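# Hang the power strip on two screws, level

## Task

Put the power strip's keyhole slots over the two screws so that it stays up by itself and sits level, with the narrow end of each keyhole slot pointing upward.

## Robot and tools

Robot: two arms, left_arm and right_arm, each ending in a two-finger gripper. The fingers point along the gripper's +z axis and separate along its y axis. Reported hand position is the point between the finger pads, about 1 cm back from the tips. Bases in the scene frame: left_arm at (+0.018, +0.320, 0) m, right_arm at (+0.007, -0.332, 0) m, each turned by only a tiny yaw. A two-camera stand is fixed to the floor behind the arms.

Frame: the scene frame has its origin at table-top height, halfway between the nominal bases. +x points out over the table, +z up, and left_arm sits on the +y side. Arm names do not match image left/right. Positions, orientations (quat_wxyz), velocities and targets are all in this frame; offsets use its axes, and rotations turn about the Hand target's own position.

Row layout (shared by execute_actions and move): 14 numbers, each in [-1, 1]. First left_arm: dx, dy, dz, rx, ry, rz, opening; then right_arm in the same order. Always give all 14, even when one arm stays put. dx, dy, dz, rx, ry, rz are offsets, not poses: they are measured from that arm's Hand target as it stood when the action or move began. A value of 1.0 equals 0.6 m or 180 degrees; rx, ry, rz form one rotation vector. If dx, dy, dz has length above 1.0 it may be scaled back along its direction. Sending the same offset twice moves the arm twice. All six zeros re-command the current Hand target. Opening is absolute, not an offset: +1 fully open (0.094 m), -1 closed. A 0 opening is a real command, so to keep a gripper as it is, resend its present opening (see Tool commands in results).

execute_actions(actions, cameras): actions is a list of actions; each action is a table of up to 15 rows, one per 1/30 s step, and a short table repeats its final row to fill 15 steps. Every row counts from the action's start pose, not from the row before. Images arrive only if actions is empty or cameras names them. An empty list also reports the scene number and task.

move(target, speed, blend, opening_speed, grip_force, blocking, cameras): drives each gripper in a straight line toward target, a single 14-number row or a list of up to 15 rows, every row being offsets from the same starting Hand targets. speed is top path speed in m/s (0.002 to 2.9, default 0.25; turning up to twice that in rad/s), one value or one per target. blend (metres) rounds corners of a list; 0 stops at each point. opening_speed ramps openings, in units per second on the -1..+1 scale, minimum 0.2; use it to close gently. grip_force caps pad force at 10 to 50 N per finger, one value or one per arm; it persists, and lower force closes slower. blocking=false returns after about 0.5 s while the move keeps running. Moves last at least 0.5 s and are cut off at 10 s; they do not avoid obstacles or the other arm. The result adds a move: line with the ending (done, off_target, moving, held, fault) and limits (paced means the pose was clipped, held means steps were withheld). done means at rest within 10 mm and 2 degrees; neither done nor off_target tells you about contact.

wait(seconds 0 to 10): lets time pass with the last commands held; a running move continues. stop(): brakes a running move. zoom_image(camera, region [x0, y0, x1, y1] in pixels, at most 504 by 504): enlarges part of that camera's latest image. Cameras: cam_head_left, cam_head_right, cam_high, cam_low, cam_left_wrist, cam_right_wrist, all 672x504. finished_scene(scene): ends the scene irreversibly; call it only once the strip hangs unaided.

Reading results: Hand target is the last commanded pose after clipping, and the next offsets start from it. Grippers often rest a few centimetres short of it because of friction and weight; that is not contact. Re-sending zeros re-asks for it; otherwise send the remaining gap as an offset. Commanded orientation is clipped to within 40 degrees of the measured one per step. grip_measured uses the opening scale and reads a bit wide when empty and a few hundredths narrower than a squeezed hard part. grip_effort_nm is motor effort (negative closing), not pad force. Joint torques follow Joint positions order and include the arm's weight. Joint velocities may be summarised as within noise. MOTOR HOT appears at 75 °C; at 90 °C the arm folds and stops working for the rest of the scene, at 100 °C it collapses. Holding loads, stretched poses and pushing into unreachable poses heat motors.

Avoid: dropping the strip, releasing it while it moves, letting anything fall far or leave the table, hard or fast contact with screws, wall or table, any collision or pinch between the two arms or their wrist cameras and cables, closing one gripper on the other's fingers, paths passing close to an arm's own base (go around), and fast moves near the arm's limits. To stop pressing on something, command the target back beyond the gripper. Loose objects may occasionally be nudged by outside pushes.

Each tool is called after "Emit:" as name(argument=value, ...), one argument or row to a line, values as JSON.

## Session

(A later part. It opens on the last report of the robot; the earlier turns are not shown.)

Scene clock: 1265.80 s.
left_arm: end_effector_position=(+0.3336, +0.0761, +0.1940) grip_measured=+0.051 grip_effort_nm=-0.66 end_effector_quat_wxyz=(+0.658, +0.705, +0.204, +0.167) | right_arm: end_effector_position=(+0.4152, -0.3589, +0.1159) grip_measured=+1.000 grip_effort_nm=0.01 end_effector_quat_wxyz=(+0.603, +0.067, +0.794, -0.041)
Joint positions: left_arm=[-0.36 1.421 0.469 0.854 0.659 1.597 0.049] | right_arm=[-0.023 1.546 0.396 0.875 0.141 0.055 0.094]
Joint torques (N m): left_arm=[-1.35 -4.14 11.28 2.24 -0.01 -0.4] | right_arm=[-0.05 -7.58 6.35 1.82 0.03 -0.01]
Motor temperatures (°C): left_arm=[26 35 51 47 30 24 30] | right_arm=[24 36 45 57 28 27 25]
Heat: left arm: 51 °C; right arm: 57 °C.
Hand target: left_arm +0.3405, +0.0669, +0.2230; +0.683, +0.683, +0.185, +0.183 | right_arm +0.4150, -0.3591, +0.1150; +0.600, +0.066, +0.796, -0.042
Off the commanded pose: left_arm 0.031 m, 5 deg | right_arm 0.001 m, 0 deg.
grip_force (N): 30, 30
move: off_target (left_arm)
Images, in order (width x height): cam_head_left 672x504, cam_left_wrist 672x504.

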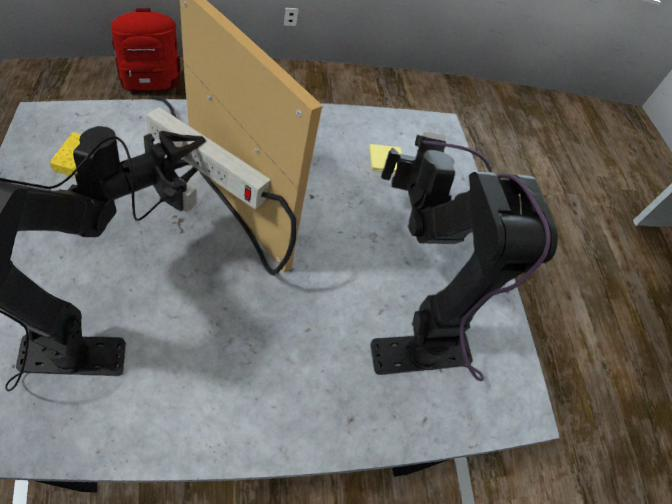

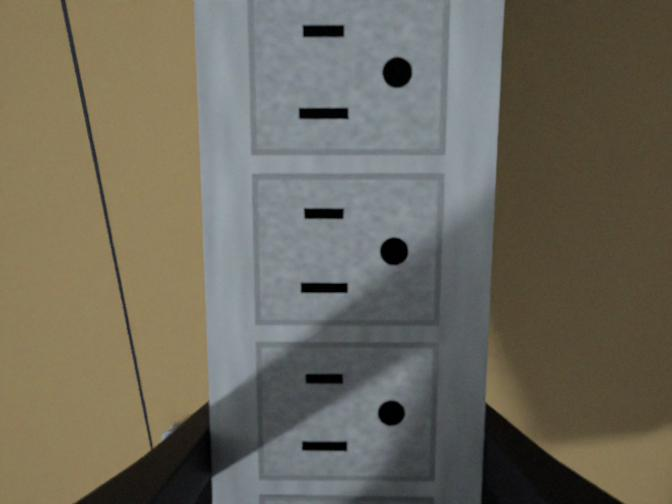

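Emit:
move(
  target=[0.026,-0.042,0,0,0,0,-0.1,0,0,0,0,0,0,1],
  speed=0.06,
  cameras=["cam_head_left","cam_left_wrist"],
)

Scene clock: 1270.33 s.
left_arm: end_effector_position=(+0.3492, +0.0525, +0.1924) grip_measured=+0.051 grip_effort_nm=-0.66 end_effector_quat_wxyz=(+0.655, +0.708, +0.203, +0.168) | right_arm: end_effector_position=(+0.4152, -0.3589, +0.1159) grip_measured=+1.000 grip_effort_nm=0.01 end_effector_quat_wxyz=(+0.603, +0.067, +0.794, -0.041)
Joint positions: left_arm=[-0.421 1.521 0.555 0.864 0.598 1.6 0.049] | right_arm=[-0.023 1.546 0.396 0.875 0.141 0.055 0.094]
Joint torques (N m): left_arm=[-1.35 -4.96 11.34 2.4 -0.03 -0.36] | right_arm=[-0.03 -7.61 6.37 1.84 0.04 -0.02]
Motor temperatures (°C): left_arm=[26 35 50 48 30 24 30] | right_arm=[24 36 45 57 28 27 25]
Heat: left arm: 50 °C; right arm: 57 °C.
Hand target: left_arm +0.3562, +0.0418, +0.2231; +0.683, +0.683, +0.185, +0.183 | right_arm +0.4150, -0.3591, +0.1150; +0.600, +0.066, +0.796, -0.042
Off the commanded pose: left_arm 0.033 m, 5 deg | right_arm 0.001 m, 0 deg.
grip_force (N): 30, 30
move: off_target (left_arm)
Images, in order (width x height): cam_head_left 672x504, cam_left_wrist 672x504.

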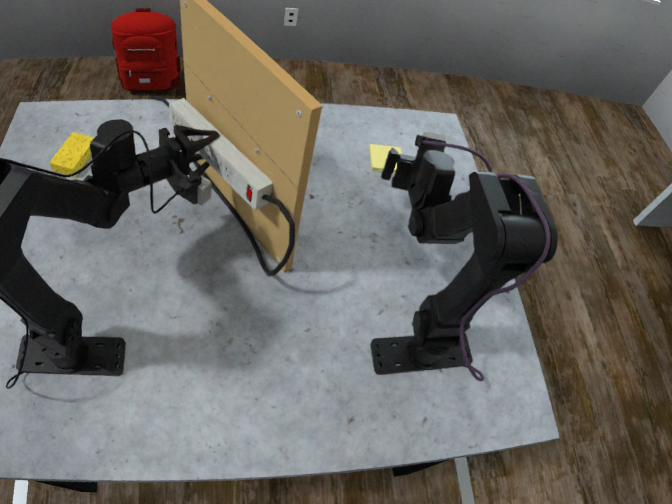

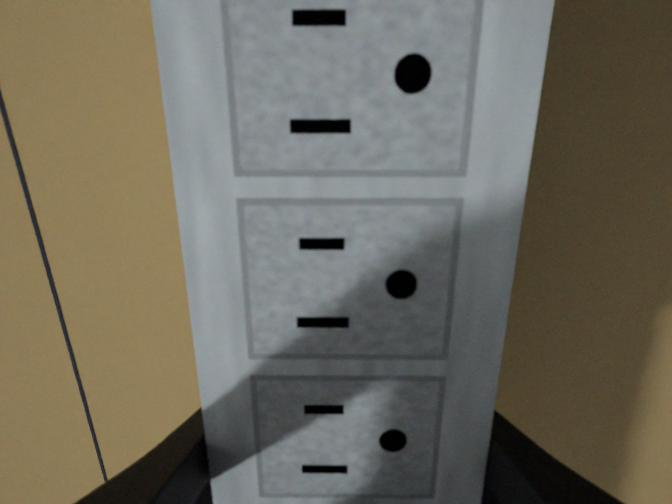

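Emit:
move(
  target=[0.018,-0.029,0,0,0,0,-0.1,0,0,0,0,0,0,1],
  speed=0.06,
  cameras=["cam_head_left","cam_left_wrist"],
)

Scene clock: 1276.83 s.
left_arm: end_effector_position=(+0.3565, +0.0414, +0.1919) grip_measured=+0.051 grip_effort_nm=-0.66 end_effector_quat_wxyz=(+0.655, +0.708, +0.201, +0.169) | right_arm: end_effector_position=(+0.4152, -0.3589, +0.1159) grip_measured=+1.000 grip_effort_nm=0.01 end_effector_quat_wxyz=(+0.603, +0.067, +0.794, -0.041)
Joint positions: left_arm=[-0.446 1.567 0.596 0.87 0.573 1.602 0.049] | right_arm=[-0.023 1.546 0.396 0.875 0.141 0.055 0.094]
Joint torques (N m): left_arm=[-2.3 -4.14 13.52 2.28 -0.15 -0.39] | right_arm=[-0.06 -7.61 6.38 1.84 0.04 -0.01]
Motor temperatures (°C): left_arm=[26 35 50 50 30 24 30] | right_arm=[24 36 45 57 28 27 25]
Heat: left arm: 50 °C; right arm: 57 °C.
Hand target: left_arm +0.3669, +0.0243, +0.2230; +0.683, +0.683, +0.185, +0.183 | right_arm +0.4150, -0.3591, +0.1150; +0.600, +0.066, +0.796, -0.042
Off the commanded pose: left_arm 0.037 m, 5 deg | right_arm 0.001 m, 0 deg.
grip_force (N): 30, 30
move: off_target (left_arm)
Images, in order (width x height): cam_head_left 672x504, cam_left_wrist 672x504.

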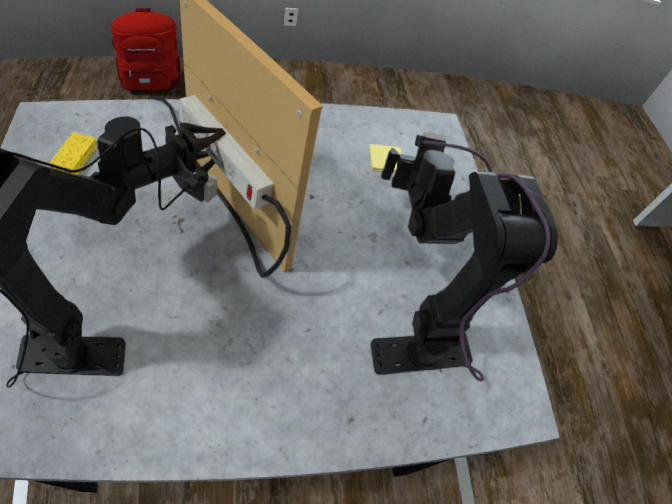

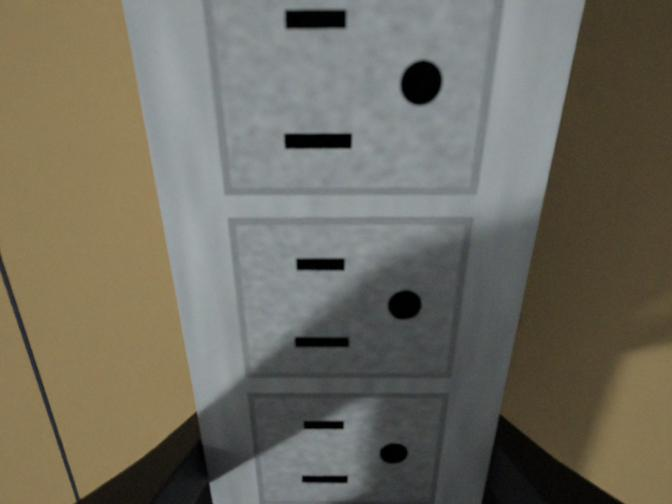

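Emit:
move(
  target=[-0.105,0.125,0,-0.018,-0.02,0,-0.1,0,0,0,0,0,0,1],
  speed=0.15,
  grip_force=50,
  cameras=["cam_left_wrist"],
)

Scene clock: 1292.27 s.
left_arm: end_effector_position=(+0.3120, +0.0994, +0.2050) grip_measured=+0.043 grip_effort_nm=-1.02 end_effector_quat_wxyz=(+0.684, +0.676, +0.184, +0.204) | right_arm: end_effector_position=(+0.4152, -0.3589, +0.1159) grip_measured=+1.000 grip_effort_nm=0.01 end_effector_quat_wxyz=(+0.603, +0.067, +0.794, -0.041)
Joint positions: left_arm=[-0.31 1.336 0.326 1.034 0.685 1.58 0.049] | right_arm=[-0.023 1.546 0.396 0.875 0.141 0.055 0.094]
Joint torques (N m): left_arm=[0.32 -5.31 6.02 2.23 0.4 -0.58] | right_arm=[-0.03 -7.6 6.41 1.83 0.04 -0.01]
Motor temperatures (°C): left_arm=[26 35 54 53 29 24 30] | right_arm=[24 36 45 57 28 27 25]
Heat: left arm: 54 °C; right arm: 57 °C.
Hand target: left_arm +0.3040, +0.0994, +0.2230; +0.707, +0.657, +0.168, +0.199 | right_arm +0.4150, -0.3591, +0.1150; +0.600, +0.066, +0.796, -0.042
Off the commanded pose: left_arm 0.020 m, 4 deg | right_arm 0.001 m, 0 deg.
move: off_target (left_arm)
Images, in order (width x height): cam_left_wrist 672x504.

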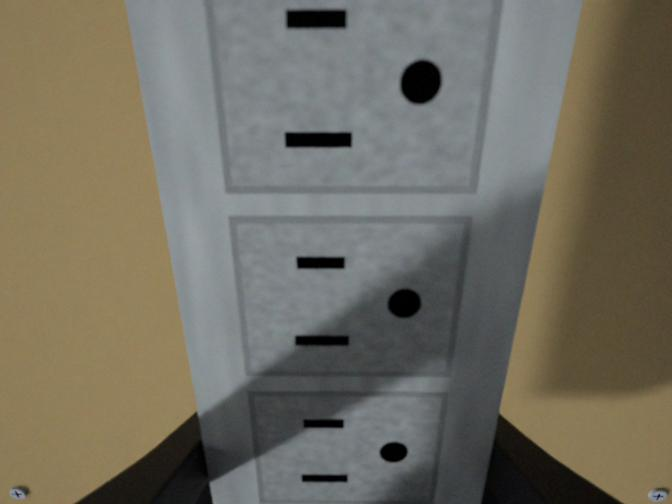

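Emit:
move(
  target=[-0.03,0.045,-0.12,-0.002,0.003,0,-0.1,0,0,0,0,0,0,1],
  speed=0.15,
  cameras=["cam_left_wrist","cam_head_left"],
)

Scene clock: 1301.40 s.
left_arm: end_effector_position=(+0.2890, +0.1279, +0.1275) grip_measured=+0.043 grip_effort_nm=-1.02 end_effector_quat_wxyz=(+0.669, +0.691, +0.214, +0.172) | right_arm: end_effector_position=(+0.4152, -0.3589, +0.1159) grip_measured=+1.000 grip_effort_nm=0.01 end_effector_quat_wxyz=(+0.603, +0.067, +0.794, -0.041)
Joint positions: left_arm=[-0.201 1.639 0.12 1.454 0.797 1.569 0.049] | right_arm=[-0.023 1.546 0.396 0.875 0.141 0.055 0.094]
Joint torques (N m): left_arm=[0.53 -3.51 4.1 2.8 0.44 -0.2] | right_arm=[-0.02 -7.57 6.38 1.83 0.02 0]
Motor temperatures (°C): left_arm=[26 35 50 53 29 24 30] | right_arm=[24 36 45 57 28 27 25]
Heat: left arm: 53 °C; right arm: 57 °C.
Hand target: left_arm +0.2859, +0.1263, +0.1511; +0.709, +0.656, +0.172, +0.196 | right_arm +0.4150, -0.3591, +0.1150; +0.600, +0.066, +0.796, -0.042
Off the commanded pose: left_arm 0.024 m, 8 deg | right_arm 0.001 m, 0 deg.
joint sent to its limit (left arm) — joint 4 (wrist pitch), upper limit. The joint targets are off in orientation, not in position.
move: off_target (left_arm)
Images, in order (width x height): cam_head_left 672x504, cam_left_wrist 672x504.

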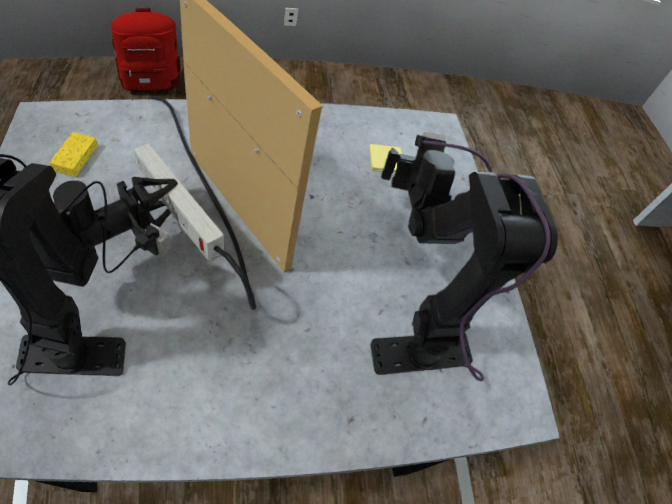

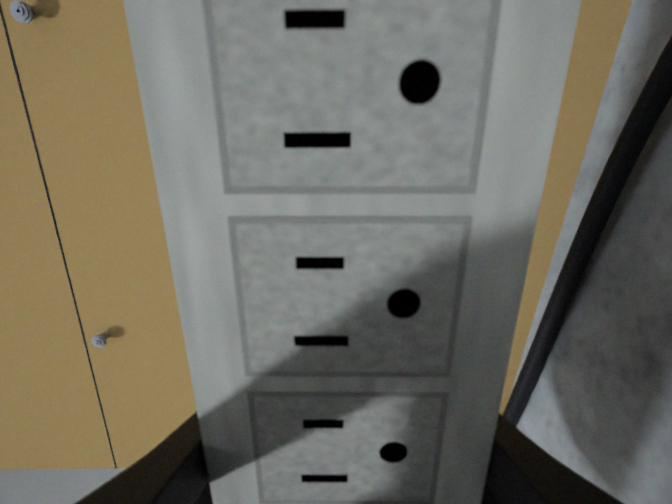

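Emit:
move(
  target=[
    [0,0,0.19,0,0,0,-0.1,0,0,0,0,0,0,1],
    [0.055,-0.1055,0.2,0,0,0,-0.1,0,0,0,0,0,0,1],
  ],
  speed=0.15,
  cameras=["cam_left_wrist","cam_head_left"],
)

Scene clock: 1323.57 s.
left_arm: end_effector_position=(+0.3188, +0.0714, +0.2377) grip_measured=+0.042 grip_effort_nm=-1.02 end_effector_quat_wxyz=(+0.679, +0.681, +0.198, +0.190) | right_arm: end_effector_position=(+0.4152, -0.3589, +0.1159) grip_measured=+1.000 grip_effort_nm=0.01 end_effector_quat_wxyz=(+0.603, +0.067, +0.794, -0.041)
Joint positions: left_arm=[-0.418 1.266 0.48 0.778 0.577 1.564 0.049] | right_arm=[-0.023 1.546 0.396 0.875 0.141 0.055 0.094]
Joint torques (N m): left_arm=[-1.05 -3.67 11.71 2.28 0.2 -0.38] | right_arm=[-0.03 -7.58 6.38 1.84 0.03 -0.01]
Motor temperatures (°C): left_arm=[26 34 46 61 29 24 31] | right_arm=[24 36 45 57 28 27 25]
Heat: left arm: 61 °C; right arm: 57 °C.
Hand target: left_arm +0.3190, +0.0631, +0.2709; +0.708, +0.656, +0.173, +0.196 | right_arm +0.4150, -0.3591, +0.1150; +0.600, +0.066, +0.796, -0.042
Off the commanded pose: left_arm 0.035 m, 5 deg | right_arm 0.001 m, 0 deg.
move: off_target (left_arm)
Images, in order (width x height): cam_head_left 672x504, cam_left_wrist 672x504.

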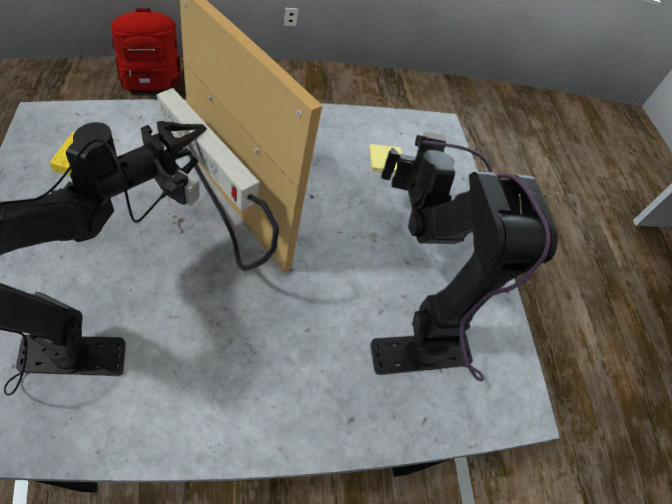

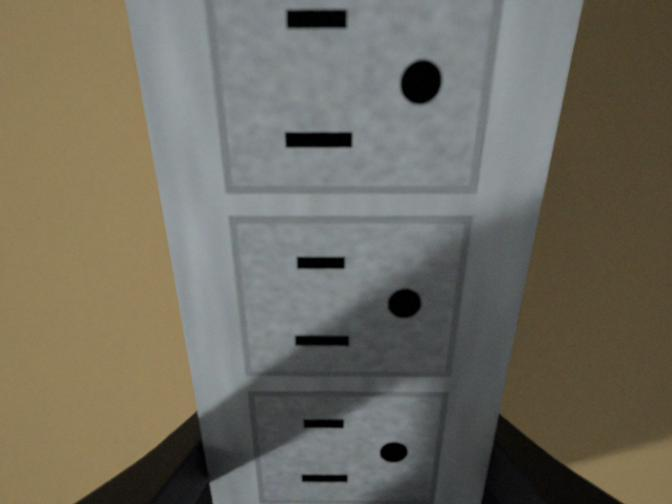

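Emit:
move(
  target=[
    [0.03,-0.038,0.032,0,0,0,-0.1,0,0,0,0,0,0,1],
  ],
  speed=0.08,
)

Emit:
move(
  target=[
    [0.019,-0.03,0,0,0,0,-0.1,0,0,0,0,0,0,1],
  ],
  speed=0.05,
)

Scene clock: 1329.10 s.
left_arm: end_effector_position=(+0.3380, +0.0481, +0.2611) grip_measured=+0.042 grip_effort_nm=-1.03 end_effector_quat_wxyz=(+0.683, +0.677, +0.190, +0.196) | right_arm: end_effector_position=(+0.4152, -0.3589, +0.1159) grip_measured=+1.000 grip_effort_nm=0.01 end_effector_quat_wxyz=(+0.603, +0.067, +0.794, -0.041)
Joint positions: left_arm=[-0.467 1.346 0.621 0.737 0.531 1.571 0.049] | right_arm=[-0.023 1.546 0.396 0.875 0.141 0.055 0.094]
Joint torques (N m): left_arm=[-0.99 -4.63 11.85 2.08 0.12 -0.41] | right_arm=[-0.03 -7.62 6.39 1.84 0.04 -0.02]
Motor temperatures (°C): left_arm=[26 34 47 61 29 24 31] | right_arm=[24 36 45 57 28 27 25]
Heat: left arm: 61 °C; right arm: 57 °C.
Hand target: left_arm +0.3370, +0.0402, +0.2901; +0.708, +0.656, +0.172, +0.196 | right_arm +0.4150, -0.3591, +0.1150; +0.600, +0.066, +0.796, -0.042
Off the commanded pose: left_arm 0.030 m, 4 deg | right_arm 0.001 m, 0 deg.
move: off_target (left_arm)

Scene clock: 1329.80 s.
left_arm: end_effector_position=(+0.3432, +0.0383, +0.2579) grip_measured=+0.042 grip_effort_nm=-1.02 end_effector_quat_wxyz=(+0.681, +0.681, +0.190, +0.191) | right_arm: end_effector_position=(+0.4152, -0.3589, +0.1159) grip_measured=+1.000 grip_effort_nm=0.01 end_effector_quat_wxyz=(+0.603, +0.067, +0.794, -0.041)
Joint positions: left_arm=[-0.486 1.39 0.652 0.738 0.52 1.572 0.049] | right_arm=[-0.023 1.546 0.396 0.875 0.141 0.055 0.094]
Joint torques (N m): left_arm=[-2.11 -3.19 14.26 2.22 -0.08 -0.4] | right_arm=[-0.03 -7.58 6.38 1.83 0.04 -0.02]
Motor temperatures (°C): left_arm=[26 34 47 61 29 24 31] | right_arm=[24 36 45 57 28 27 25]
Heat: left arm: 61 °C; right arm: 57 °C.
Hand target: left_arm +0.3484, +0.0223, +0.2905; +0.709, +0.656, +0.172, +0.196 | right_arm +0.4150, -0.3591, +0.1150; +0.600, +0.066, +0.796, -0.042
Off the commanded pose: left_arm 0.036 m, 5 deg | right_arm 0.001 m, 0 deg.
move: off_target (left_arm)

Emit:
move(
  target=[0,0,-0.008,0,0,0,-0.1,0,0,0,0,0,0,1],
  speed=0.05,
)

Emit:
move(
  target=[0,0,-0.008,0,0,0,-0.1,0,0,0,0,0,0,1],
  speed=0.05,
)

Emit:
move(
  target=[0,0,-0.008,0,0,0,-0.1,0,0,0,0,0,0,1],
  speed=0.05,
)

Emit:
move(
  target=[0,0,-0.008,0,0,0,-0.1,0,0,0,0,0,0,1],
  speed=0.05,
  cameras=["cam_left_wrist"],
)

Scene clock: 1336.77 s.
left_arm: end_effector_position=(+0.3433, +0.0380, +0.2580) grip_measured=+0.042 grip_effort_nm=-1.02 end_effector_quat_wxyz=(+0.682, +0.681, +0.188, +0.190) | right_arm: end_effector_position=(+0.4152, -0.3589, +0.1159) grip_measured=+1.000 grip_effort_nm=0.01 end_effector_quat_wxyz=(+0.603, +0.067, +0.794, -0.041)
Joint positions: left_arm=[-0.485 1.393 0.652 0.744 0.525 1.572 0.049] | right_arm=[-0.023 1.546 0.396 0.875 0.141 0.055 0.094]
Joint torques (N m): left_arm=[-2.21 -2.4 13.23 2.37 -0.21 -0.39] | right_arm=[-0.02 -7.57 6.38 1.84 0.03 -0.02]
Motor temperatures (°C): left_arm=[26 33 51 60 29 24 31] | right_arm=[24 36 45 57 28 27 25]
Heat: left arm: 60 °C; right arm: 57 °C.
Hand target: left_arm +0.3485, +0.0223, +0.2855; +0.709, +0.656, +0.172, +0.196 | right_arm +0.4150, -0.3591, +0.1150; +0.600, +0.066, +0.796, -0.042
Off the commanded pose: left_arm 0.032 m, 5 deg | right_arm 0.001 m, 0 deg.
move: off_target (left_arm)

Scene clock: 1337.47 s.
left_arm: end_effector_position=(+0.3434, +0.0379, +0.2582) grip_measured=+0.042 grip_effort_nm=-1.02 end_effector_quat_wxyz=(+0.684, +0.680, +0.185, +0.189) | right_arm: end_effector_position=(+0.4152, -0.3589, +0.1159) grip_measured=+1.000 grip_effort_nm=0.01 end_effector_quat_wxyz=(+0.603, +0.067, +0.794, -0.041)
Joint positions: left_arm=[-0.482 1.398 0.652 0.754 0.533 1.571 0.049] | right_arm=[-0.023 1.546 0.396 0.875 0.141 0.055 0.094]
Joint torques (N m): left_arm=[-2.37 -2.09 12.11 2.5 -0.23 -0.36] | right_arm=[-0.01 -7.6 6.37 1.83 0.03 -0.01]
Motor temperatures (°C): left_arm=[26 33 51 60 29 24 31] | right_arm=[24 36 45 57 28 27 25]
Heat: left arm: 60 °C; right arm: 57 °C.
Hand target: left_arm +0.3484, +0.0222, +0.2807; +0.709, +0.656, +0.172, +0.196 | right_arm +0.4150, -0.3591, +0.1150; +0.600, +0.066, +0.796, -0.042
Off the commanded pose: left_arm 0.028 m, 4 deg | right_arm 0.001 m, 0 deg.
move: off_target (left_arm)

Scene clock: 1338.20 s.
left_arm: end_effector_position=(+0.3434, +0.0377, +0.2584) grip_measured=+0.042 grip_effort_nm=-1.02 end_effector_quat_wxyz=(+0.686, +0.679, +0.182, +0.188) | right_arm: end_effector_position=(+0.4152, -0.3589, +0.1159) grip_measured=+1.000 grip_effort_nm=0.01 end_effector_quat_wxyz=(+0.603, +0.067, +0.794, -0.041)
Joint positions: left_arm=[-0.478 1.404 0.652 0.764 0.544 1.569 0.049] | right_arm=[-0.023 1.546 0.396 0.875 0.141 0.055 0.094]
Joint torques (N m): left_arm=[-2.92 -1.44 10.95 2.55 -0.4 -0.31] | right_arm=[-0.05 -7.61 6.35 1.84 0.03 -0.01]
Motor temperatures (°C): left_arm=[26 33 52 60 29 24 31] | right_arm=[24 36 45 57 28 27 25]
Heat: left arm: 60 °C; right arm: 57 °C.
Hand target: left_arm +0.3483, +0.0222, +0.2760; +0.709, +0.656, +0.172, +0.196 | right_arm +0.4150, -0.3591, +0.1150; +0.600, +0.066, +0.796, -0.042
Off the commanded pose: left_arm 0.024 m, 4 deg | right_arm 0.001 m, 0 deg.
move: off_target (left_arm)

Scene clock: 1339.13 s.
left_arm: end_effector_position=(+0.3434, +0.0379, +0.2577) grip_measured=+0.042 grip_effort_nm=-1.02 end_effector_quat_wxyz=(+0.692, +0.673, +0.180, +0.190) | right_arm: end_effector_position=(+0.4152, -0.3589, +0.1159) grip_measured=+1.000 grip_effort_nm=0.01 end_effector_quat_wxyz=(+0.603, +0.067, +0.794, -0.041)
Joint positions: left_arm=[-0.478 1.417 0.638 0.813 0.544 1.559 0.049] | right_arm=[-0.023 1.546 0.396 0.875 0.141 0.055 0.094]
Joint torques (N m): left_arm=[-2.93 -1.37 11.34 2.32 -0.39 -0.24] | right_arm=[-0.03 -7.58 6.41 1.85 0.02 -0.01]
Motor temperatures (°C): left_arm=[26 33 52 60 29 24 31] | right_arm=[24 36 45 57 28 27 25]
Heat: left arm: 60 °C; right arm: 57 °C.
Hand target: left_arm +0.3484, +0.0223, +0.2712; +0.709, +0.656, +0.172, +0.196 | right_arm +0.4150, -0.3591, +0.1150; +0.600, +0.066, +0.796, -0.042
Off the commanded pose: left_arm 0.021 m, 3 deg | right_arm 0.001 m, 0 deg.
move: off_target (left_arm)
Images, in order (width x height): cam_left_wrist 672x504.

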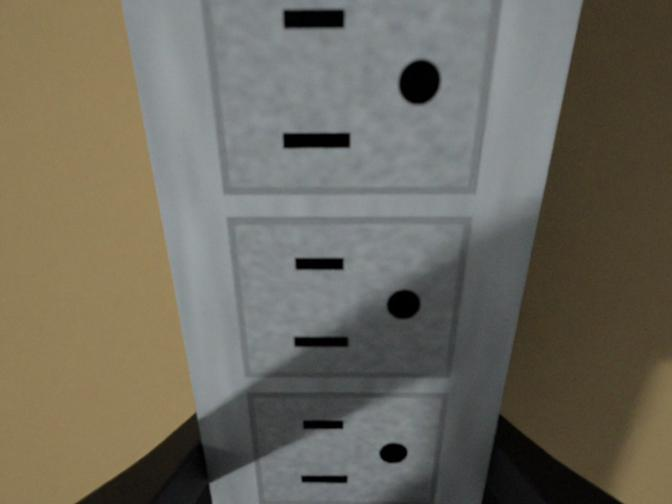

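Emit:
move(
  target=[0,0,-0.012,0,0,0,-0.1,0,0,0,0,0,0,1],
  speed=0.05,
)

Emit:
move(
  target=[0,0,-0.012,0,0,0,-0.1,0,0,0,0,0,0,1],
  speed=0.05,
)

Emit:
move(
  target=[0,0,-0.012,0,0,0,-0.1,0,0,0,0,0,0,1],
  speed=0.05,
)

Scene clock: 1345.33 s.
left_arm: end_effector_position=(+0.3434, +0.0379, +0.2569) grip_measured=+0.042 grip_effort_nm=-1.02 end_effector_quat_wxyz=(+0.699, +0.665, +0.177, +0.192) | right_arm: end_effector_position=(+0.4152, -0.3589, +0.1159) grip_measured=+1.000 grip_effort_nm=0.01 end_effector_quat_wxyz=(+0.603, +0.067, +0.794, -0.041)
Joint positions: left_arm=[-0.478 1.436 0.621 0.876 0.544 1.547 0.049] | right_arm=[-0.023 1.546 0.396 0.875 0.141 0.055 0.094]
Joint torques (N m): left_arm=[-2.86 -1.36 11.06 2.11 -0.44 -0.07] | right_arm=[-0.03 -7.58 6.38 1.83 0.03 -0.01]
Motor temperatures (°C): left_arm=[26 33 50 60 29 24 31] | right_arm=[24 36 45 57 28 27 25]
Heat: left arm: 60 °C; right arm: 57 °C.
Hand target: left_arm +0.3484, +0.0223, +0.2639; +0.709, +0.656, +0.172, +0.196 | right_arm +0.4150, -0.3591, +0.1150; +0.600, +0.066, +0.796, -0.042
Off the commanded pose: left_arm 0.018 m, 2 deg | right_arm 0.001 m, 0 deg.
move: off_target (left_arm)

Scene clock: 1346.27 s.
left_arm: end_effector_position=(+0.3432, +0.0380, +0.2561) grip_measured=+0.042 grip_effort_nm=-1.02 end_effector_quat_wxyz=(+0.707, +0.658, +0.174, +0.195) | right_arm: end_effector_position=(+0.4152, -0.3589, +0.1159) grip_measured=+1.000 grip_effort_nm=0.01 end_effector_quat_wxyz=(+0.603, +0.067, +0.794, -0.041)
Joint positions: left_arm=[-0.478 1.456 0.606 0.938 0.544 1.537 0.049] | right_arm=[-0.023 1.546 0.396 0.875 0.141 0.055 0.094]
Joint torques (N m): left_arm=[-2.88 -1.37 10.62 1.83 -0.44 0.03] | right_arm=[-0.06 -7.61 6.42 1.84 0.03 -0.01]
Motor temperatures (°C): left_arm=[26 33 50 59 29 24 31] | right_arm=[24 36 45 57 28 27 25]
Heat: left arm: 59 °C; right arm: 57 °C.
Hand target: left_arm +0.3484, +0.0223, +0.2567; +0.708, +0.656, +0.172, +0.196 | right_arm +0.4150, -0.3591, +0.1150; +0.600, +0.066, +0.796, -0.042
Off the commanded pose: left_arm 0.017 m, 0 deg | right_arm 0.001 m, 0 deg.
move: off_target (left_arm)

Scene clock: 1347.20 s.
left_arm: end_effector_position=(+0.3432, +0.0381, +0.2554) grip_measured=+0.042 grip_effort_nm=-1.02 end_effector_quat_wxyz=(+0.714, +0.650, +0.171, +0.198) | right_arm: end_effector_position=(+0.4152, -0.3589, +0.1159) grip_measured=+1.000 grip_effort_nm=0.01 end_effector_quat_wxyz=(+0.603, +0.067, +0.794, -0.041)
Joint positions: left_arm=[-0.478 1.478 0.593 0.999 0.543 1.525 0.049] | right_arm=[-0.023 1.546 0.396 0.875 0.141 0.055 0.094]
Joint torques (N m): left_arm=[-3.08 -1.46 10.45 1.59 -0.47 0.19] | right_arm=[-0.02 -7.58 6.39 1.84 0.04 -0.01]
Motor temperatures (°C): left_arm=[26 33 50 59 29 24 31] | right_arm=[24 36 45 57 28 27 25]
Heat: left arm: 59 °C; right arm: 57 °C.
Hand target: left_arm +0.3484, +0.0223, +0.2496; +0.709, +0.656, +0.172, +0.196 | right_arm +0.4150, -0.3591, +0.1150; +0.600, +0.066, +0.796, -0.042
Off the commanded pose: left_arm 0.018 m, 1 deg | right_arm 0.001 m, 0 deg.
move: off_target (left_arm)

Emit:
move(
  target=[-0.02,0.032,0,0,0,0,-0.1,0,0,0,0,0,0,1],
  speed=0.04,
)

Emit:
move(
  target=[-0.01,0.016,0,0,0,0,-0.1,0,0,0,0,0,0,1],
  speed=0.04,
  cameras=["cam_head_left"],
)

Scene clock: 1355.40 s.
left_arm: end_effector_position=(+0.3423, +0.0414, +0.2335) grip_measured=+0.042 grip_effort_nm=-1.02 end_effector_quat_wxyz=(+0.691, +0.671, +0.182, +0.199) | right_arm: end_effector_position=(+0.4152, -0.3589, +0.1159) grip_measured=+1.000 grip_effort_nm=0.01 end_effector_quat_wxyz=(+0.603, +0.067, +0.794, -0.041)
Joint positions: left_arm=[-0.478 1.473 0.563 0.948 0.527 1.568 0.049] | right_arm=[-0.023 1.546 0.396 0.875 0.141 0.055 0.094]
Joint torques (N m): left_arm=[-0.06 -6.65 6.95 2.11 0.21 -0.37] | right_arm=[-0.05 -7.61 6.38 1.84 0.04 -0.02]
Motor temperatures (°C): left_arm=[26 33 49 58 29 24 31] | right_arm=[24 36 45 57 28 27 25]
Heat: left arm: 58 °C; right arm: 57 °C.
Hand target: left_arm +0.3364, +0.0414, +0.2495; +0.709, +0.656, +0.172, +0.196 | right_arm +0.4150, -0.3591, +0.1150; +0.600, +0.066, +0.796, -0.042
Off the commanded pose: left_arm 0.017 m, 3 deg | right_arm 0.001 m, 0 deg.
move: off_target (left_arm)

Scene clock: 1356.30 s.
left_arm: end_effector_position=(+0.3382, +0.0493, +0.2298) grip_measured=+0.042 grip_effort_nm=-1.02 end_effector_quat_wxyz=(+0.688, +0.673, +0.185, +0.199) | right_arm: end_effector_position=(+0.4152, -0.3589, +0.1159) grip_measured=+1.000 grip_effort_nm=0.01 end_effector_quat_wxyz=(+0.603, +0.067, +0.794, -0.041)
Joint positions: left_arm=[-0.461 1.445 0.532 0.942 0.54 1.569 0.049] | right_arm=[-0.023 1.546 0.396 0.875 0.141 0.055 0.094]
Joint torques (N m): left_arm=[0.2 -7.31 6.76 2.13 0.29 -0.36] | right_arm=[-0.03 -7.6 6.39 1.83 0.04 -0.02]
Motor temperatures (°C): left_arm=[26 33 49 58 29 24 31] | right_arm=[24 36 45 57 28 27 25]
Heat: left arm: 58 °C; right arm: 57 °C.
Hand target: left_arm +0.3303, +0.0510, +0.2496; +0.709, +0.656, +0.172, +0.196 | right_arm +0.4150, -0.3591, +0.1150; +0.600, +0.066, +0.796, -0.042
Off the commanded pose: left_arm 0.021 m, 3 deg | right_arm 0.001 m, 0 deg.
move: off_target (left_arm)
Images, in order (width x height): cam_head_left 672x504.

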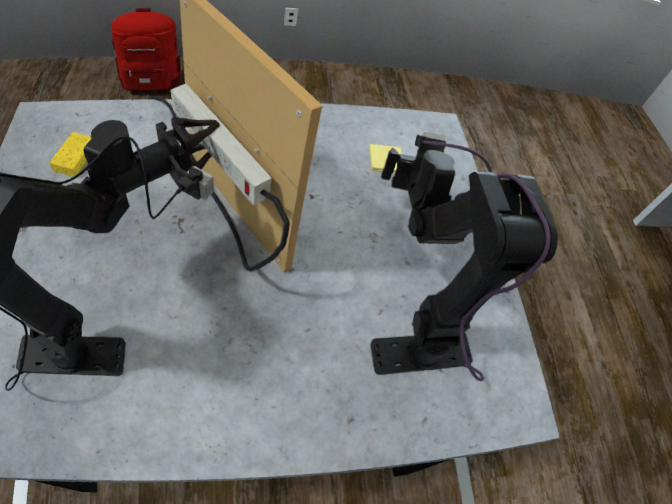

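Emit:
move(
  target=[
    [0,0,-0.05,0,0,0,-0.1,0,0,0,0,0,0,1],
    [0.024,-0.038,-0.05,0,0,0,-0.1,0,0,0,0,0,0,1],
  ],
  speed=0.06,
)

Emit:
move(
  target=[
    [-0.024,0.038,0,0,0,0,-0.1,0,0,0,0,0,0,1],
    [-0.024,0.038,0.085,0,0,0,-0.1,0,0,0,0,0,0,1],
    [0,0,0.085,0,0,0,-0.1,0,0,0,0,0,0,1],
  ],
  speed=0.06,
)

Scene clock: 1363.40 s.
left_arm: end_effector_position=(+0.3429, +0.0369, +0.1913) grip_measured=+0.042 grip_effort_nm=-1.02 end_effector_quat_wxyz=(+0.679, +0.682, +0.193, +0.189) | right_arm: end_effector_position=(+0.4152, -0.3589, +0.1159) grip_measured=+1.000 grip_effort_nm=0.01 end_effector_quat_wxyz=(+0.603, +0.067, +0.794, -0.041)
Joint positions: left_arm=[-0.493 1.602 0.51 1.087 0.51 1.569 0.049] | right_arm=[-0.023 1.546 0.396 0.875 0.141 0.055 0.094]
Joint torques (N m): left_arm=[-0.68 -5.42 9.92 2.35 0.11 -0.31] | right_arm=[-0.05 -7.61 6.38 1.83 0.04 -0.02]
Motor temperatures (°C): left_arm=[26 33 47 58 29 24 31] | right_arm=[24 36 45 57 28 27 25]
Heat: left arm: 58 °C; right arm: 57 °C.
Hand target: left_arm +0.3448, +0.0283, +0.2195; +0.709, +0.656, +0.172, +0.196 | right_arm +0.4150, -0.3591, +0.1150; +0.600, +0.066, +0.796, -0.042
Off the commanded pose: left_arm 0.030 m, 5 deg | right_arm 0.001 m, 0 deg.
move: off_target (left_arm)

Scene clock: 1366.40 s.
left_arm: end_effector_position=(+0.3421, +0.0388, +0.2400) grip_measured=+0.042 grip_effort_nm=-1.02 end_effector_quat_wxyz=(+0.681, +0.681, +0.190, +0.190) | right_arm: end_effector_position=(+0.4152, -0.3589, +0.1159) grip_measured=+1.000 grip_effort_nm=0.01 end_effector_quat_wxyz=(+0.603, +0.067, +0.794, -0.041)
Joint positions: left_arm=[-0.486 1.431 0.602 0.83 0.521 1.571 0.049] | right_arm=[-0.023 1.546 0.396 0.875 0.141 0.055 0.094]
Joint torques (N m): left_arm=[-1.47 -4.29 12.14 2.26 0.08 -0.34] | right_arm=[-0.05 -7.6 6.39 1.83 0.04 -0.01]
Motor temperatures (°C): left_arm=[26 33 48 58 28 24 31] | right_arm=[24 36 45 57 28 27 25]
Heat: left arm: 58 °C; right arm: 57 °C.
Hand target: left_arm +0.3448, +0.0282, +0.2705; +0.709, +0.656, +0.172, +0.196 | right_arm +0.4150, -0.3591, +0.1150; +0.600, +0.066, +0.796, -0.042
Off the commanded pose: left_arm 0.032 m, 5 deg | right_arm 0.001 m, 0 deg.
move: off_target (left_arm)

Emit:
move(
  target=[0.007,-0.011,0,0,0,0,-0.1,0,0,0,0,0,0,1],
  speed=0.05,
)

Emit:
move(
  target=[
    [-0.02,0.032,0,0,0,0,-0.1,0,0,0,0,0,0,1],
    [-0.02,0.032,-0.085,0,0,0,-0.1,0,0,0,0,0,0,1],
    [0.007,-0.011,-0.085,0,0,0,-0.1,0,0,0,0,0,0,1],
  ],
  speed=0.06,
)

Scene clock: 1373.37 s.
left_arm: end_effector_position=(+0.3423, +0.0383, +0.2399) grip_measured=+0.042 grip_effort_nm=-1.02 end_effector_quat_wxyz=(+0.682, +0.680, +0.189, +0.190) | right_arm: end_effector_position=(+0.4152, -0.3589, +0.1159) grip_measured=+1.000 grip_effort_nm=0.01 end_effector_quat_wxyz=(+0.603, +0.067, +0.794, -0.041)
Joint positions: left_arm=[-0.486 1.437 0.602 0.839 0.523 1.57 0.049] | right_arm=[-0.023 1.546 0.396 0.875 0.141 0.055 0.094]
Joint torques (N m): left_arm=[-2.21 -3.08 14.31 2.18 -0.18 -0.34] | right_arm=[-0.05 -7.65 6.38 1.84 0.03 -0.01]
Motor temperatures (°C): left_arm=[26 33 50 58 28 24 31] | right_arm=[24 36 45 57 28 27 25]
Heat: left arm: 58 °C; right arm: 57 °C.
Hand target: left_arm +0.3489, +0.0216, +0.2706; +0.709, +0.656, +0.172, +0.196 | right_arm +0.4150, -0.3591, +0.1150; +0.600, +0.066, +0.796, -0.042
Off the commanded pose: left_arm 0.035 m, 5 deg | right_arm 0.001 m, 0 deg.
move: off_target (left_arm)

Scene clock: 1376.37 s.
left_arm: end_effector_position=(+0.3446, +0.0318, +0.1891) grip_measured=+0.042 grip_effort_nm=-1.02 end_effector_quat_wxyz=(+0.680, +0.683, +0.189, +0.188) | right_arm: end_effector_position=(+0.4152, -0.3589, +0.1159) grip_measured=+1.000 grip_effort_nm=0.01 end_effector_quat_wxyz=(+0.603, +0.067, +0.794, -0.041)
Joint positions: left_arm=[-0.501 1.629 0.524 1.099 0.51 1.574 0.049] | right_arm=[-0.023 1.546 0.396 0.875 0.141 0.055 0.094]
Joint torques (N m): left_arm=[-2.19 -4.22 12.98 2.19 -0.18 -0.35] | right_arm=[-0.03 -7.57 6.39 1.84 0.03 -0.02]
Motor temperatures (°C): left_arm=[26 33 50 58 28 24 31] | right_arm=[24 36 45 57 28 27 25]
Heat: left arm: 58 °C; right arm: 57 °C.
Hand target: left_arm +0.3532, +0.0151, +0.2195; +0.709, +0.656, +0.172, +0.196 | right_arm +0.4150, -0.3591, +0.1150; +0.600, +0.066, +0.796, -0.042
Off the commanded pose: left_arm 0.036 m, 5 deg | right_arm 0.001 m, 0 deg.
move: off_target (left_arm)

Emit:
move(
  target=[
    [-0.045,0.072,0,0,0,0,-0.1,0,0,0,0,0,0,1],
    [-0.045,0.072,0.135,0.004,-0.0066,0,-0.1,0,0,0,0,0,0,1],
    [-0.012,0.019,0.135,0.004,-0.0066,0,-0.1,0,0,0,0,0,0,1],
  ],
  speed=0.08,
)

Emit:
move(
  target=[0,0,-0.015,0,0,0,-0.1,0,0,0,0,0,0,1],
  speed=0.03,
)

Emit:
move(
  target=[0,0,-0.015,0,0,0,-0.1,0,0,0,0,0,0,1],
  speed=0.03,
)

Emit:
move(
  target=[0,0,-0.015,0,0,0,-0.1,0,0,0,0,0,0,1],
  speed=0.03,
)

Scene clock: 1394.60 s.
left_arm: end_effector_position=(+0.3426, +0.0387, +0.2644) grip_measured=+0.042 grip_effort_nm=-1.02 end_effector_quat_wxyz=(+0.675, +0.687, +0.184, +0.194) | right_arm: end_effector_position=(+0.4152, -0.3589, +0.1159) grip_measured=+1.000 grip_effort_nm=0.01 end_effector_quat_wxyz=(+0.603, +0.067, +0.794, -0.041)
Joint positions: left_arm=[-0.484 1.366 0.678 0.673 0.526 1.596 0.049] | right_arm=[-0.023 1.546 0.396 0.875 0.141 0.055 0.094]
Joint torques (N m): left_arm=[-1.73 -3.69 13.46 2.38 -0.07 -0.37] | right_arm=[-0.06 -7.62 6.35 1.83 0.03 -0.02]
Motor temperatures (°C): left_arm=[26 34 52 58 28 24 31] | right_arm=[24 36 45 57 28 27 25]
Heat: left arm: 58 °C; right arm: 57 °C.
Hand target: left_arm +0.3460, +0.0265, +0.3005; +0.706, +0.658, +0.164, +0.204 | right_arm +0.4150, -0.3591, +0.1150; +0.600, +0.066, +0.796, -0.042
Off the commanded pose: left_arm 0.038 m, 6 deg | right_arm 0.001 m, 0 deg.
move: off_target (left_arm)

Scene clock: 1395.33 s.
left_arm: end_effector_position=(+0.3427, +0.0383, +0.2648) grip_measured=+0.042 grip_effort_nm=-1.02 end_effector_quat_wxyz=(+0.677, +0.687, +0.182, +0.194) | right_arm: end_effector_position=(+0.4152, -0.3589, +0.1159) grip_measured=+1.000 grip_effort_nm=0.01 end_effector_quat_wxyz=(+0.603, +0.067, +0.794, -0.041)
Joint positions: left_arm=[-0.483 1.371 0.678 0.682 0.531 1.596 0.049] | right_arm=[-0.023 1.546 0.396 0.875 0.141 0.055 0.094]
Joint torques (N m): left_arm=[-1.95 -2.84 11.33 2.61 -0.06 -0.41] | right_arm=[-0.06 -7.6 6.37 1.83 0.04 -0.01]
Motor temperatures (°C): left_arm=[26 34 52 58 28 24 31] | right_arm=[24 36 45 57 28 27 25]
Heat: left arm: 58 °C; right arm: 57 °C.
Hand target: left_arm +0.3459, +0.0264, +0.2915; +0.706, +0.658, +0.164, +0.203 | right_arm +0.4150, -0.3591, +0.1150; +0.600, +0.066, +0.796, -0.042
Off the commanded pose: left_arm 0.029 m, 5 deg | right_arm 0.001 m, 0 deg.
move: off_target (left_arm)

Scene clock: 1396.30 s.
left_arm: end_effector_position=(+0.3427, +0.0383, +0.2643) grip_measured=+0.042 grip_effort_nm=-1.02 end_effector_quat_wxyz=(+0.683, +0.681, +0.178, +0.194) | right_arm: end_effector_position=(+0.4152, -0.3589, +0.1159) grip_measured=+1.000 grip_effort_nm=0.01 end_effector_quat_wxyz=(+0.603, +0.067, +0.794, -0.041)
Joint positions: left_arm=[-0.479 1.383 0.666 0.727 0.54 1.587 0.049] | right_arm=[-0.023 1.546 0.396 0.875 0.141 0.055 0.094]
Joint torques (N m): left_arm=[-2.06 -1.92 10.35 2.61 -0.22 -0.28] | right_arm=[-0.06 -7.6 6.38 1.83 0.03 -0.01]
Motor temperatures (°C): left_arm=[26 34 52 58 28 24 31] | right_arm=[24 36 45 57 28 27 25]
Heat: left arm: 58 °C; right arm: 57 °C.
Hand target: left_arm +0.3460, +0.0264, +0.2823; +0.706, +0.658, +0.164, +0.204 | right_arm +0.4150, -0.3591, +0.1150; +0.600, +0.066, +0.796, -0.042
Off the commanded pose: left_arm 0.022 m, 4 deg | right_arm 0.001 m, 0 deg.
move: off_target (left_arm)

Scene clock: 1397.27 s.
left_arm: end_effector_position=(+0.3425, +0.0386, +0.2634) grip_measured=+0.042 grip_effort_nm=-1.02 end_effector_quat_wxyz=(+0.693, +0.672, +0.174, +0.197) | right_arm: end_effector_position=(+0.4152, -0.3589, +0.1159) grip_measured=+1.000 grip_effort_nm=0.01 end_effector_quat_wxyz=(+0.603, +0.067, +0.794, -0.041)
Joint positions: left_arm=[-0.478 1.403 0.644 0.803 0.543 1.572 0.049] | right_arm=[-0.023 1.546 0.396 0.875 0.141 0.055 0.094]
Joint torques (N m): left_arm=[-2.09 -2.02 10.26 2.34 -0.29 -0.08] | right_arm=[-0.05 -7.62 6.38 1.84 0.03 -0.01]
Motor temperatures (°C): left_arm=[26 34 52 59 28 24 31] | right_arm=[24 36 45 57 28 27 25]
Heat: left arm: 59 °C; right arm: 57 °C.
Hand target: left_arm +0.3460, +0.0265, +0.2734; +0.706, +0.658, +0.164, +0.204 | right_arm +0.4150, -0.3591, +0.1150; +0.600, +0.066, +0.796, -0.042
Off the commanded pose: left_arm 0.016 m, 3 deg | right_arm 0.001 m, 0 deg.
move: off_target (left_arm)

Emit:
move(
  target=[
    [-0.025,0.04,0.0,0,0,0,-0.1,0,0,0,0,0,0,1],
    [-0.025,0.04,0.037,0,0,0,-0.1,0,0,0,0,0,0,1],
    [0.002,-0.003,0.037,0,0,0,-0.1,0,0,0,0,0,0,1],
  ],
  speed=0.06,
)

Emit:
move(
  target=[
    [-0.025,0.04,0.0,0,0,0,-0.1,0,0,0,0,0,0,1],
    [-0.025,0.04,-0.007,0,0,0,-0.1,0,0,0,0,0,0,1],
    [0,0,-0.007,0,0,0,-0.1,0,0,0,0,0,0,1],
  ],
  speed=0.06,
)

Emit:
move(
  target=[
    [-0.025,0.04,0.0,0,0,0,-0.1,0,0,0,0,0,0,1],
    [-0.025,0.04,-0.007,0,0,0,-0.1,0,0,0,0,0,0,1],
    [0,0,-0.007,0,0,0,-0.1,0,0,0,0,0,0,1],
  ],
  speed=0.06,
)

Emit:
move(
  target=[
    [-0.025,0.04,0.0,0,0,0,-0.1,0,0,0,0,0,0,1],
    [-0.025,0.04,-0.007,0,0,0,-0.1,0,0,0,0,0,0,1],
    [0,0,-0.007,0,0,0,-0.1,0,0,0,0,0,0,1],
  ],
  speed=0.06,
)

Emit:
move(
  target=[
    [-0.025,0.04,0.0,0,0,0,-0.1,0,0,0,0,0,0,1],
    [-0.025,0.04,-0.007,0,0,0,-0.1,0,0,0,0,0,0,1],
    [0,0,-0.007,0,0,0,-0.1,0,0,0,0,0,0,1],
  ],
  speed=0.06,
  cameras=["cam_head_left"],
)

Scene clock: 1407.77 s.
left_arm: end_effector_position=(+0.3430, +0.0389, +0.2629) grip_measured=+0.042 grip_effort_nm=-1.02 end_effector_quat_wxyz=(+0.678, +0.685, +0.182, +0.197) | right_arm: end_effector_position=(+0.4152, -0.3589, +0.1159) grip_measured=+1.000 grip_effort_nm=0.01 end_effector_quat_wxyz=(+0.603, +0.067, +0.794, -0.041)
Joint positions: left_arm=[-0.483 1.375 0.668 0.703 0.525 1.597 0.049] | right_arm=[-0.023 1.546 0.396 0.875 0.141 0.055 0.094]
Joint torques (N m): left_arm=[-1.68 -3.33 13.79 2.29 -0.04 -0.38] | right_arm=[-0.02 -7.6 6.38 1.84 0.04 -0.01]
Motor temperatures (°C): left_arm=[26 33 50 60 28 24 31] | right_arm=[24 36 45 57 28 27 25]
Heat: left arm: 60 °C; right arm: 57 °C.
Hand target: left_arm +0.3472, +0.0246, +0.2957; +0.706, +0.658, +0.164, +0.204 | right_arm +0.4150, -0.3591, +0.1150; +0.600, +0.066, +0.796, -0.042
Off the commanded pose: left_arm 0.036 m, 5 deg | right_arm 0.001 m, 0 deg.
move: off_target (left_arm)

Scene clock: 1409.70 s.
left_arm: end_effector_position=(+0.3441, +0.0385, +0.2562) grip_measured=+0.042 grip_effort_nm=-1.02 end_effector_quat_wxyz=(+0.675, +0.687, +0.185, +0.196) | right_arm: end_effector_position=(+0.4152, -0.3589, +0.1159) grip_measured=+1.000 grip_effort_nm=0.01 end_effector_quat_wxyz=(+0.603, +0.067, +0.794, -0.041)
Joint positions: left_arm=[-0.484 1.39 0.658 0.717 0.522 1.598 0.049] | right_arm=[-0.023 1.546 0.396 0.875 0.141 0.055 0.094]
Joint torques (N m): left_arm=[-2.07 -3.77 13.34 2.36 -0.01 -0.37] | right_arm=[-0.05 -7.6 6.38 1.84 0.03 -0.01]
Motor temperatures (°C): left_arm=[26 33 50 60 28 24 32] | right_arm=[24 36 45 57 28 27 25]
Heat: left arm: 60 °C; right arm: 57 °C.
Hand target: left_arm +0.3471, +0.0246, +0.2916; +0.706, +0.658, +0.164, +0.204 | right_arm +0.4150, -0.3591, +0.1150; +0.600, +0.066, +0.796, -0.042
Off the commanded pose: left_arm 0.038 m, 6 deg | right_arm 0.001 m, 0 deg.
move: off_target (left_arm)

Scene clock: 1411.63 s.
left_arm: end_effector_position=(+0.3426, +0.0389, +0.2507) grip_measured=+0.042 grip_effort_nm=-1.02 end_effector_quat_wxyz=(+0.674, +0.688, +0.184, +0.195) | right_arm: end_effector_position=(+0.4152, -0.3589, +0.1159) grip_measured=+1.000 grip_effort_nm=0.01 end_effector_quat_wxyz=(+0.603, +0.067, +0.794, -0.041)
Joint positions: left_arm=[-0.484 1.394 0.642 0.734 0.523 1.6 0.049] | right_arm=[-0.023 1.546 0.396 0.875 0.141 0.055 0.094]
Joint torques (N m): left_arm=[-1.87 -3.56 13.91 2.34 -0.01 -0.42] | right_arm=[-0.02 -7.64 6.38 1.83 0.04 -0.01]
Motor temperatures (°C): left_arm=[26 33 50 60 28 24 32] | right_arm=[24 36 45 57 28 27 25]
Heat: left arm: 60 °C; right arm: 57 °C.
Hand target: left_arm +0.3471, +0.0246, +0.2872; +0.706, +0.658, +0.164, +0.203 | right_arm +0.4150, -0.3591, +0.1150; +0.600, +0.066, +0.796, -0.042
Off the commanded pose: left_arm 0.040 m, 6 deg | right_arm 0.001 m, 0 deg.
move: off_target (left_arm)

Scene clock: 1413.57 s.
left_arm: end_effector_position=(+0.3425, +0.0390, +0.2464) grip_measured=+0.042 grip_effort_nm=-1.02 end_effector_quat_wxyz=(+0.674, +0.689, +0.184, +0.195) | right_arm: end_effector_position=(+0.4152, -0.3589, +0.1159) grip_measured=+1.000 grip_effort_nm=0.01 end_effector_quat_wxyz=(+0.603, +0.067, +0.794, -0.041)
Joint positions: left_arm=[-0.484 1.404 0.63 0.754 0.523 1.601 0.049] | right_arm=[-0.023 1.546 0.396 0.875 0.141 0.055 0.094]
Joint torques (N m): left_arm=[-1.84 -3.71 13.97 2.38 -0.04 -0.44] | right_arm=[-0.06 -7.6 6.35 1.85 0.04 -0.02]
Motor temperatures (°C): left_arm=[26 33 50 60 28 24 32] | right_arm=[24 36 45 57 28 27 25]
Heat: left arm: 60 °C; right arm: 57 °C.
Hand target: left_arm +0.3473, +0.0247, +0.2830; +0.706, +0.658, +0.164, +0.204 | right_arm +0.4150, -0.3591, +0.1150; +0.600, +0.066, +0.796, -0.042
Off the commanded pose: left_arm 0.040 m, 6 deg | right_arm 0.001 m, 0 deg.
move: off_target (left_arm)

Scene clock: 1415.50 s.
left_arm: end_effector_position=(+0.3423, +0.0389, +0.2430) grip_measured=+0.042 grip_effort_nm=-1.02 end_effector_quat_wxyz=(+0.674, +0.688, +0.184, +0.196) | right_arm: end_effector_position=(+0.4152, -0.3589, +0.1159) grip_measured=+1.000 grip_effort_nm=0.01 end_effector_quat_wxyz=(+0.603, +0.067, +0.794, -0.041)
Joint positions: left_arm=[-0.485 1.413 0.62 0.776 0.523 1.601 0.049] | right_arm=[-0.023 1.546 0.396 0.875 0.141 0.055 0.094]
Joint torques (N m): left_arm=[-1.89 -3.56 13.67 2.34 -0.07 -0.42] | right_arm=[-0.05 -7.64 6.38 1.84 0.03 -0.01]
Motor temperatures (°C): left_arm=[26 33 50 61 28 24 32] | right_arm=[24 36 45 57 28 27 25]
Heat: left arm: 61 °C; right arm: 57 °C.
Hand target: left_arm +0.3471, +0.0246, +0.2788; +0.706, +0.658, +0.164, +0.203 | right_arm +0.4150, -0.3591, +0.1150; +0.600, +0.066, +0.796, -0.042
Off the commanded pose: left_arm 0.039 m, 6 deg | right_arm 0.001 m, 0 deg.
move: off_target (left_arm)
Images, in order (width x height): cam_head_left 672x504.

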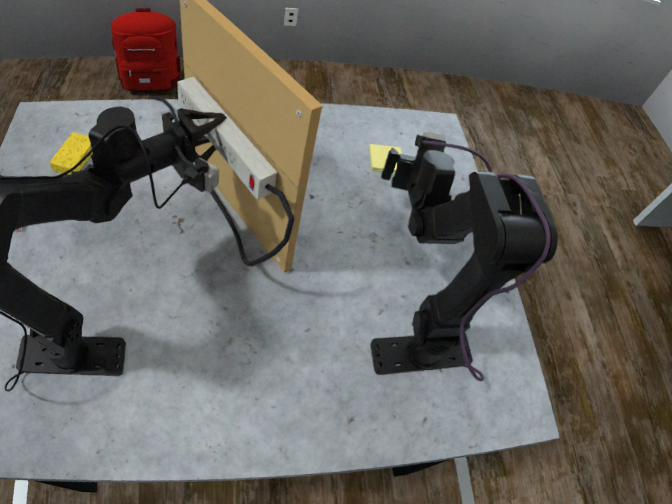

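Emit:
move(
  target=[
    [-0.025,0.04,0.0,0,0,0,-0.1,0,0,0,0,0,0,1],
    [-0.02,0.043,0.021,0,0,0,-0.1,0,0,0,0,0,0,1],
    [0.005,0.003,0.021,0,0,0,-0.1,0,0,0,0,0,0,1],
  ],
  speed=0.06,
)

Emit:
move(
  target=[
    [-0.025,0.04,0.0,0,0,0,-0.1,0,0,0,0,0,0,1],
    [-0.021,0.0427,0,0,0,0,-0.1,0,0,0,0,0,0,1],
    [0.0042,0.0027,0,0,0,0,-0.1,0,0,0,0,0,0,1],
  ],
  speed=0.06,
)

Emit:
move(
  target=[
    [-0.025,0.04,0.0,0,0,0,-0.1,0,0,0,0,0,0,1],
    [-0.021,0.0427,0,0,0,0,-0.1,0,0,0,0,0,0,1],
    [0.0042,0.0027,0,0,0,0,-0.1,0,0,0,0,0,0,1],
  ],
  speed=0.06,
)

Scene clock: 1424.47 s.
left_arm: end_effector_position=(+0.3465, +0.0389, +0.2596) grip_measured=+0.042 grip_effort_nm=-1.02 end_effector_quat_wxyz=(+0.678, +0.684, +0.180, +0.200) | right_arm: end_effector_position=(+0.4152, -0.3589, +0.1159) grip_measured=+1.000 grip_effort_nm=0.01 end_effector_quat_wxyz=(+0.603, +0.067, +0.794, -0.041)
Joint positions: left_arm=[-0.478 1.396 0.666 0.729 0.528 1.601 0.049] | right_arm=[-0.023 1.546 0.396 0.875 0.141 0.055 0.094]
Joint torques (N m): left_arm=[-1.39 -3.74 13.57 2.23 0.08 -0.46] | right_arm=[-0.02 -7.58 6.39 1.84 0.03 -0.02]
Motor temperatures (°C): left_arm=[26 33 51 62 28 24 32] | right_arm=[24 36 44 57 28 27 25]
Heat: left arm: 62 °C; right arm: 57 °C.
Hand target: left_arm +0.3502, +0.0264, +0.2914; +0.706, +0.658, +0.164, +0.204 | right_arm +0.4150, -0.3591, +0.1150; +0.600, +0.066, +0.796, -0.042
Off the commanded pose: left_arm 0.034 m, 5 deg | right_arm 0.001 m, 0 deg.
move: off_target (left_arm)

Scene clock: 1426.37 s.
left_arm: end_effector_position=(+0.3477, +0.0416, +0.2558) grip_measured=+0.042 grip_effort_nm=-1.02 end_effector_quat_wxyz=(+0.675, +0.688, +0.181, +0.195) | right_arm: end_effector_position=(+0.4152, -0.3589, +0.1159) grip_measured=+1.000 grip_effort_nm=0.01 end_effector_quat_wxyz=(+0.603, +0.067, +0.794, -0.041)
Joint positions: left_arm=[-0.463 1.401 0.665 0.721 0.55 1.602 0.049] | right_arm=[-0.023 1.546 0.396 0.875 0.141 0.055 0.094]
Joint torques (N m): left_arm=[-1.76 -3.82 13.76 2.29 -0.11 -0.47] | right_arm=[-0.03 -7.61 6.37 1.83 0.03 -0.01]
Motor temperatures (°C): left_arm=[26 33 51 62 28 24 32] | right_arm=[24 36 44 57 28 27 25]
Heat: left arm: 62 °C; right arm: 57 °C.
Hand target: left_arm +0.3526, +0.0280, +0.2916; +0.706, +0.658, +0.164, +0.204 | right_arm +0.4150, -0.3591, +0.1150; +0.600, +0.066, +0.796, -0.042
Off the commanded pose: left_arm 0.038 m, 5 deg | right_arm 0.001 m, 0 deg.
move: off_target (left_arm)

Scene clock: 1428.27 s.
left_arm: end_effector_position=(+0.3501, +0.0437, +0.2566) grip_measured=+0.042 grip_effort_nm=-1.02 end_effector_quat_wxyz=(+0.676, +0.687, +0.181, +0.196) | right_arm: end_effector_position=(+0.4152, -0.3589, +0.1159) grip_measured=+1.000 grip_effort_nm=0.01 end_effector_quat_wxyz=(+0.603, +0.067, +0.794, -0.041)
Joint positions: left_arm=[-0.453 1.405 0.669 0.725 0.559 1.601 0.049] | right_arm=[-0.023 1.546 0.396 0.875 0.141 0.055 0.094]
Joint torques (N m): left_arm=[-1.95 -3.59 13.42 2.38 -0.11 -0.5] | right_arm=[-0.05 -7.6 6.38 1.84 0.03 -0.01]
Motor temperatures (°C): left_arm=[26 33 51 62 28 24 32] | right_arm=[24 36 44 57 28 27 25]
Heat: left arm: 62 °C; right arm: 57 °C.
Hand target: left_arm +0.3552, +0.0297, +0.2915; +0.706, +0.658, +0.164, +0.204 | right_arm +0.4150, -0.3591, +0.1150; +0.600, +0.066, +0.796, -0.042
Off the commanded pose: left_arm 0.038 m, 5 deg | right_arm 0.001 m, 0 deg.
move: off_target (left_arm)

Emit:
move(
  target=[
    [-0.025,0.04,0.0,0,0,0,-0.1,0,0,0,0,0,0,1],
    [-0.034,0.0343,-0.003,0,0,0,-0.1,0,0,0,0,0,0,1],
    [-0.009,-0.0057,-0.003,0,0,0,-0.1,0,0,0,0,0,0,1],
  ],
  speed=0.06,
)

Emit:
move(
  target=[0.009,-0.0144,0,0,0,0,-0.1,0,0,0,0,0,0,1],
  speed=0.04,
)

Scene clock: 1435.13 s.
left_arm: end_effector_position=(+0.3450, +0.0390, +0.2554) grip_measured=+0.042 grip_effort_nm=-1.03 end_effector_quat_wxyz=(+0.677, +0.687, +0.180, +0.195) | right_arm: end_effector_position=(+0.4152, -0.3589, +0.1159) grip_measured=+1.000 grip_effort_nm=0.01 end_effector_quat_wxyz=(+0.603, +0.067, +0.794, -0.041)
Joint positions: left_arm=[-0.476 1.399 0.658 0.731 0.539 1.599 0.049] | right_arm=[-0.023 1.546 0.396 0.875 0.141 0.055 0.094]
Joint torques (N m): left_arm=[-1.76 -3.93 13.53 2.28 -0.07 -0.45] | right_arm=[-0.05 -7.62 6.37 1.83 0.03 -0.01]
Motor temperatures (°C): left_arm=[26 33 53 62 28 24 32] | right_arm=[24 36 44 57 28 27 25]
Heat: left arm: 62 °C; right arm: 57 °C.
Hand target: left_arm +0.3499, +0.0263, +0.2898; +0.706, +0.658, +0.164, +0.204 | right_arm +0.4150, -0.3591, +0.1150; +0.600, +0.066, +0.796, -0.042
Off the commanded pose: left_arm 0.037 m, 5 deg | right_arm 0.001 m, 0 deg.
move: off_target (left_arm)

Scene clock: 1435.87 s.
left_arm: end_effector_position=(+0.3467, +0.0372, +0.2556) grip_measured=+0.042 grip_effort_nm=-1.02 end_effector_quat_wxyz=(+0.678, +0.686, +0.177, +0.195) | right_arm: end_effector_position=(+0.4152, -0.3589, +0.1159) grip_measured=+1.000 grip_effort_nm=0.01 end_effector_quat_wxyz=(+0.603, +0.067, +0.794, -0.041)
Joint positions: left_arm=[-0.476 1.412 0.665 0.742 0.542 1.601 0.049] | right_arm=[-0.023 1.546 0.396 0.875 0.141 0.055 0.094]
Joint torques (N m): left_arm=[-3.03 -2.63 15.41 2.26 -0.31 -0.48] | right_arm=[-0.03 -7.6 6.39 1.84 0.04 -0.01]
Motor temperatures (°C): left_arm=[26 33 53 62 28 24 32] | right_arm=[24 36 44 57 28 27 25]
Heat: left arm: 62 °C; right arm: 57 °C.
Hand target: left_arm +0.3553, +0.0177, +0.2897; +0.706, +0.658, +0.164, +0.204 | right_arm +0.4150, -0.3591, +0.1150; +0.600, +0.066, +0.796, -0.042
Off the commanded pose: left_arm 0.040 m, 5 deg | right_arm 0.001 m, 0 deg.
move: off_target (left_arm)


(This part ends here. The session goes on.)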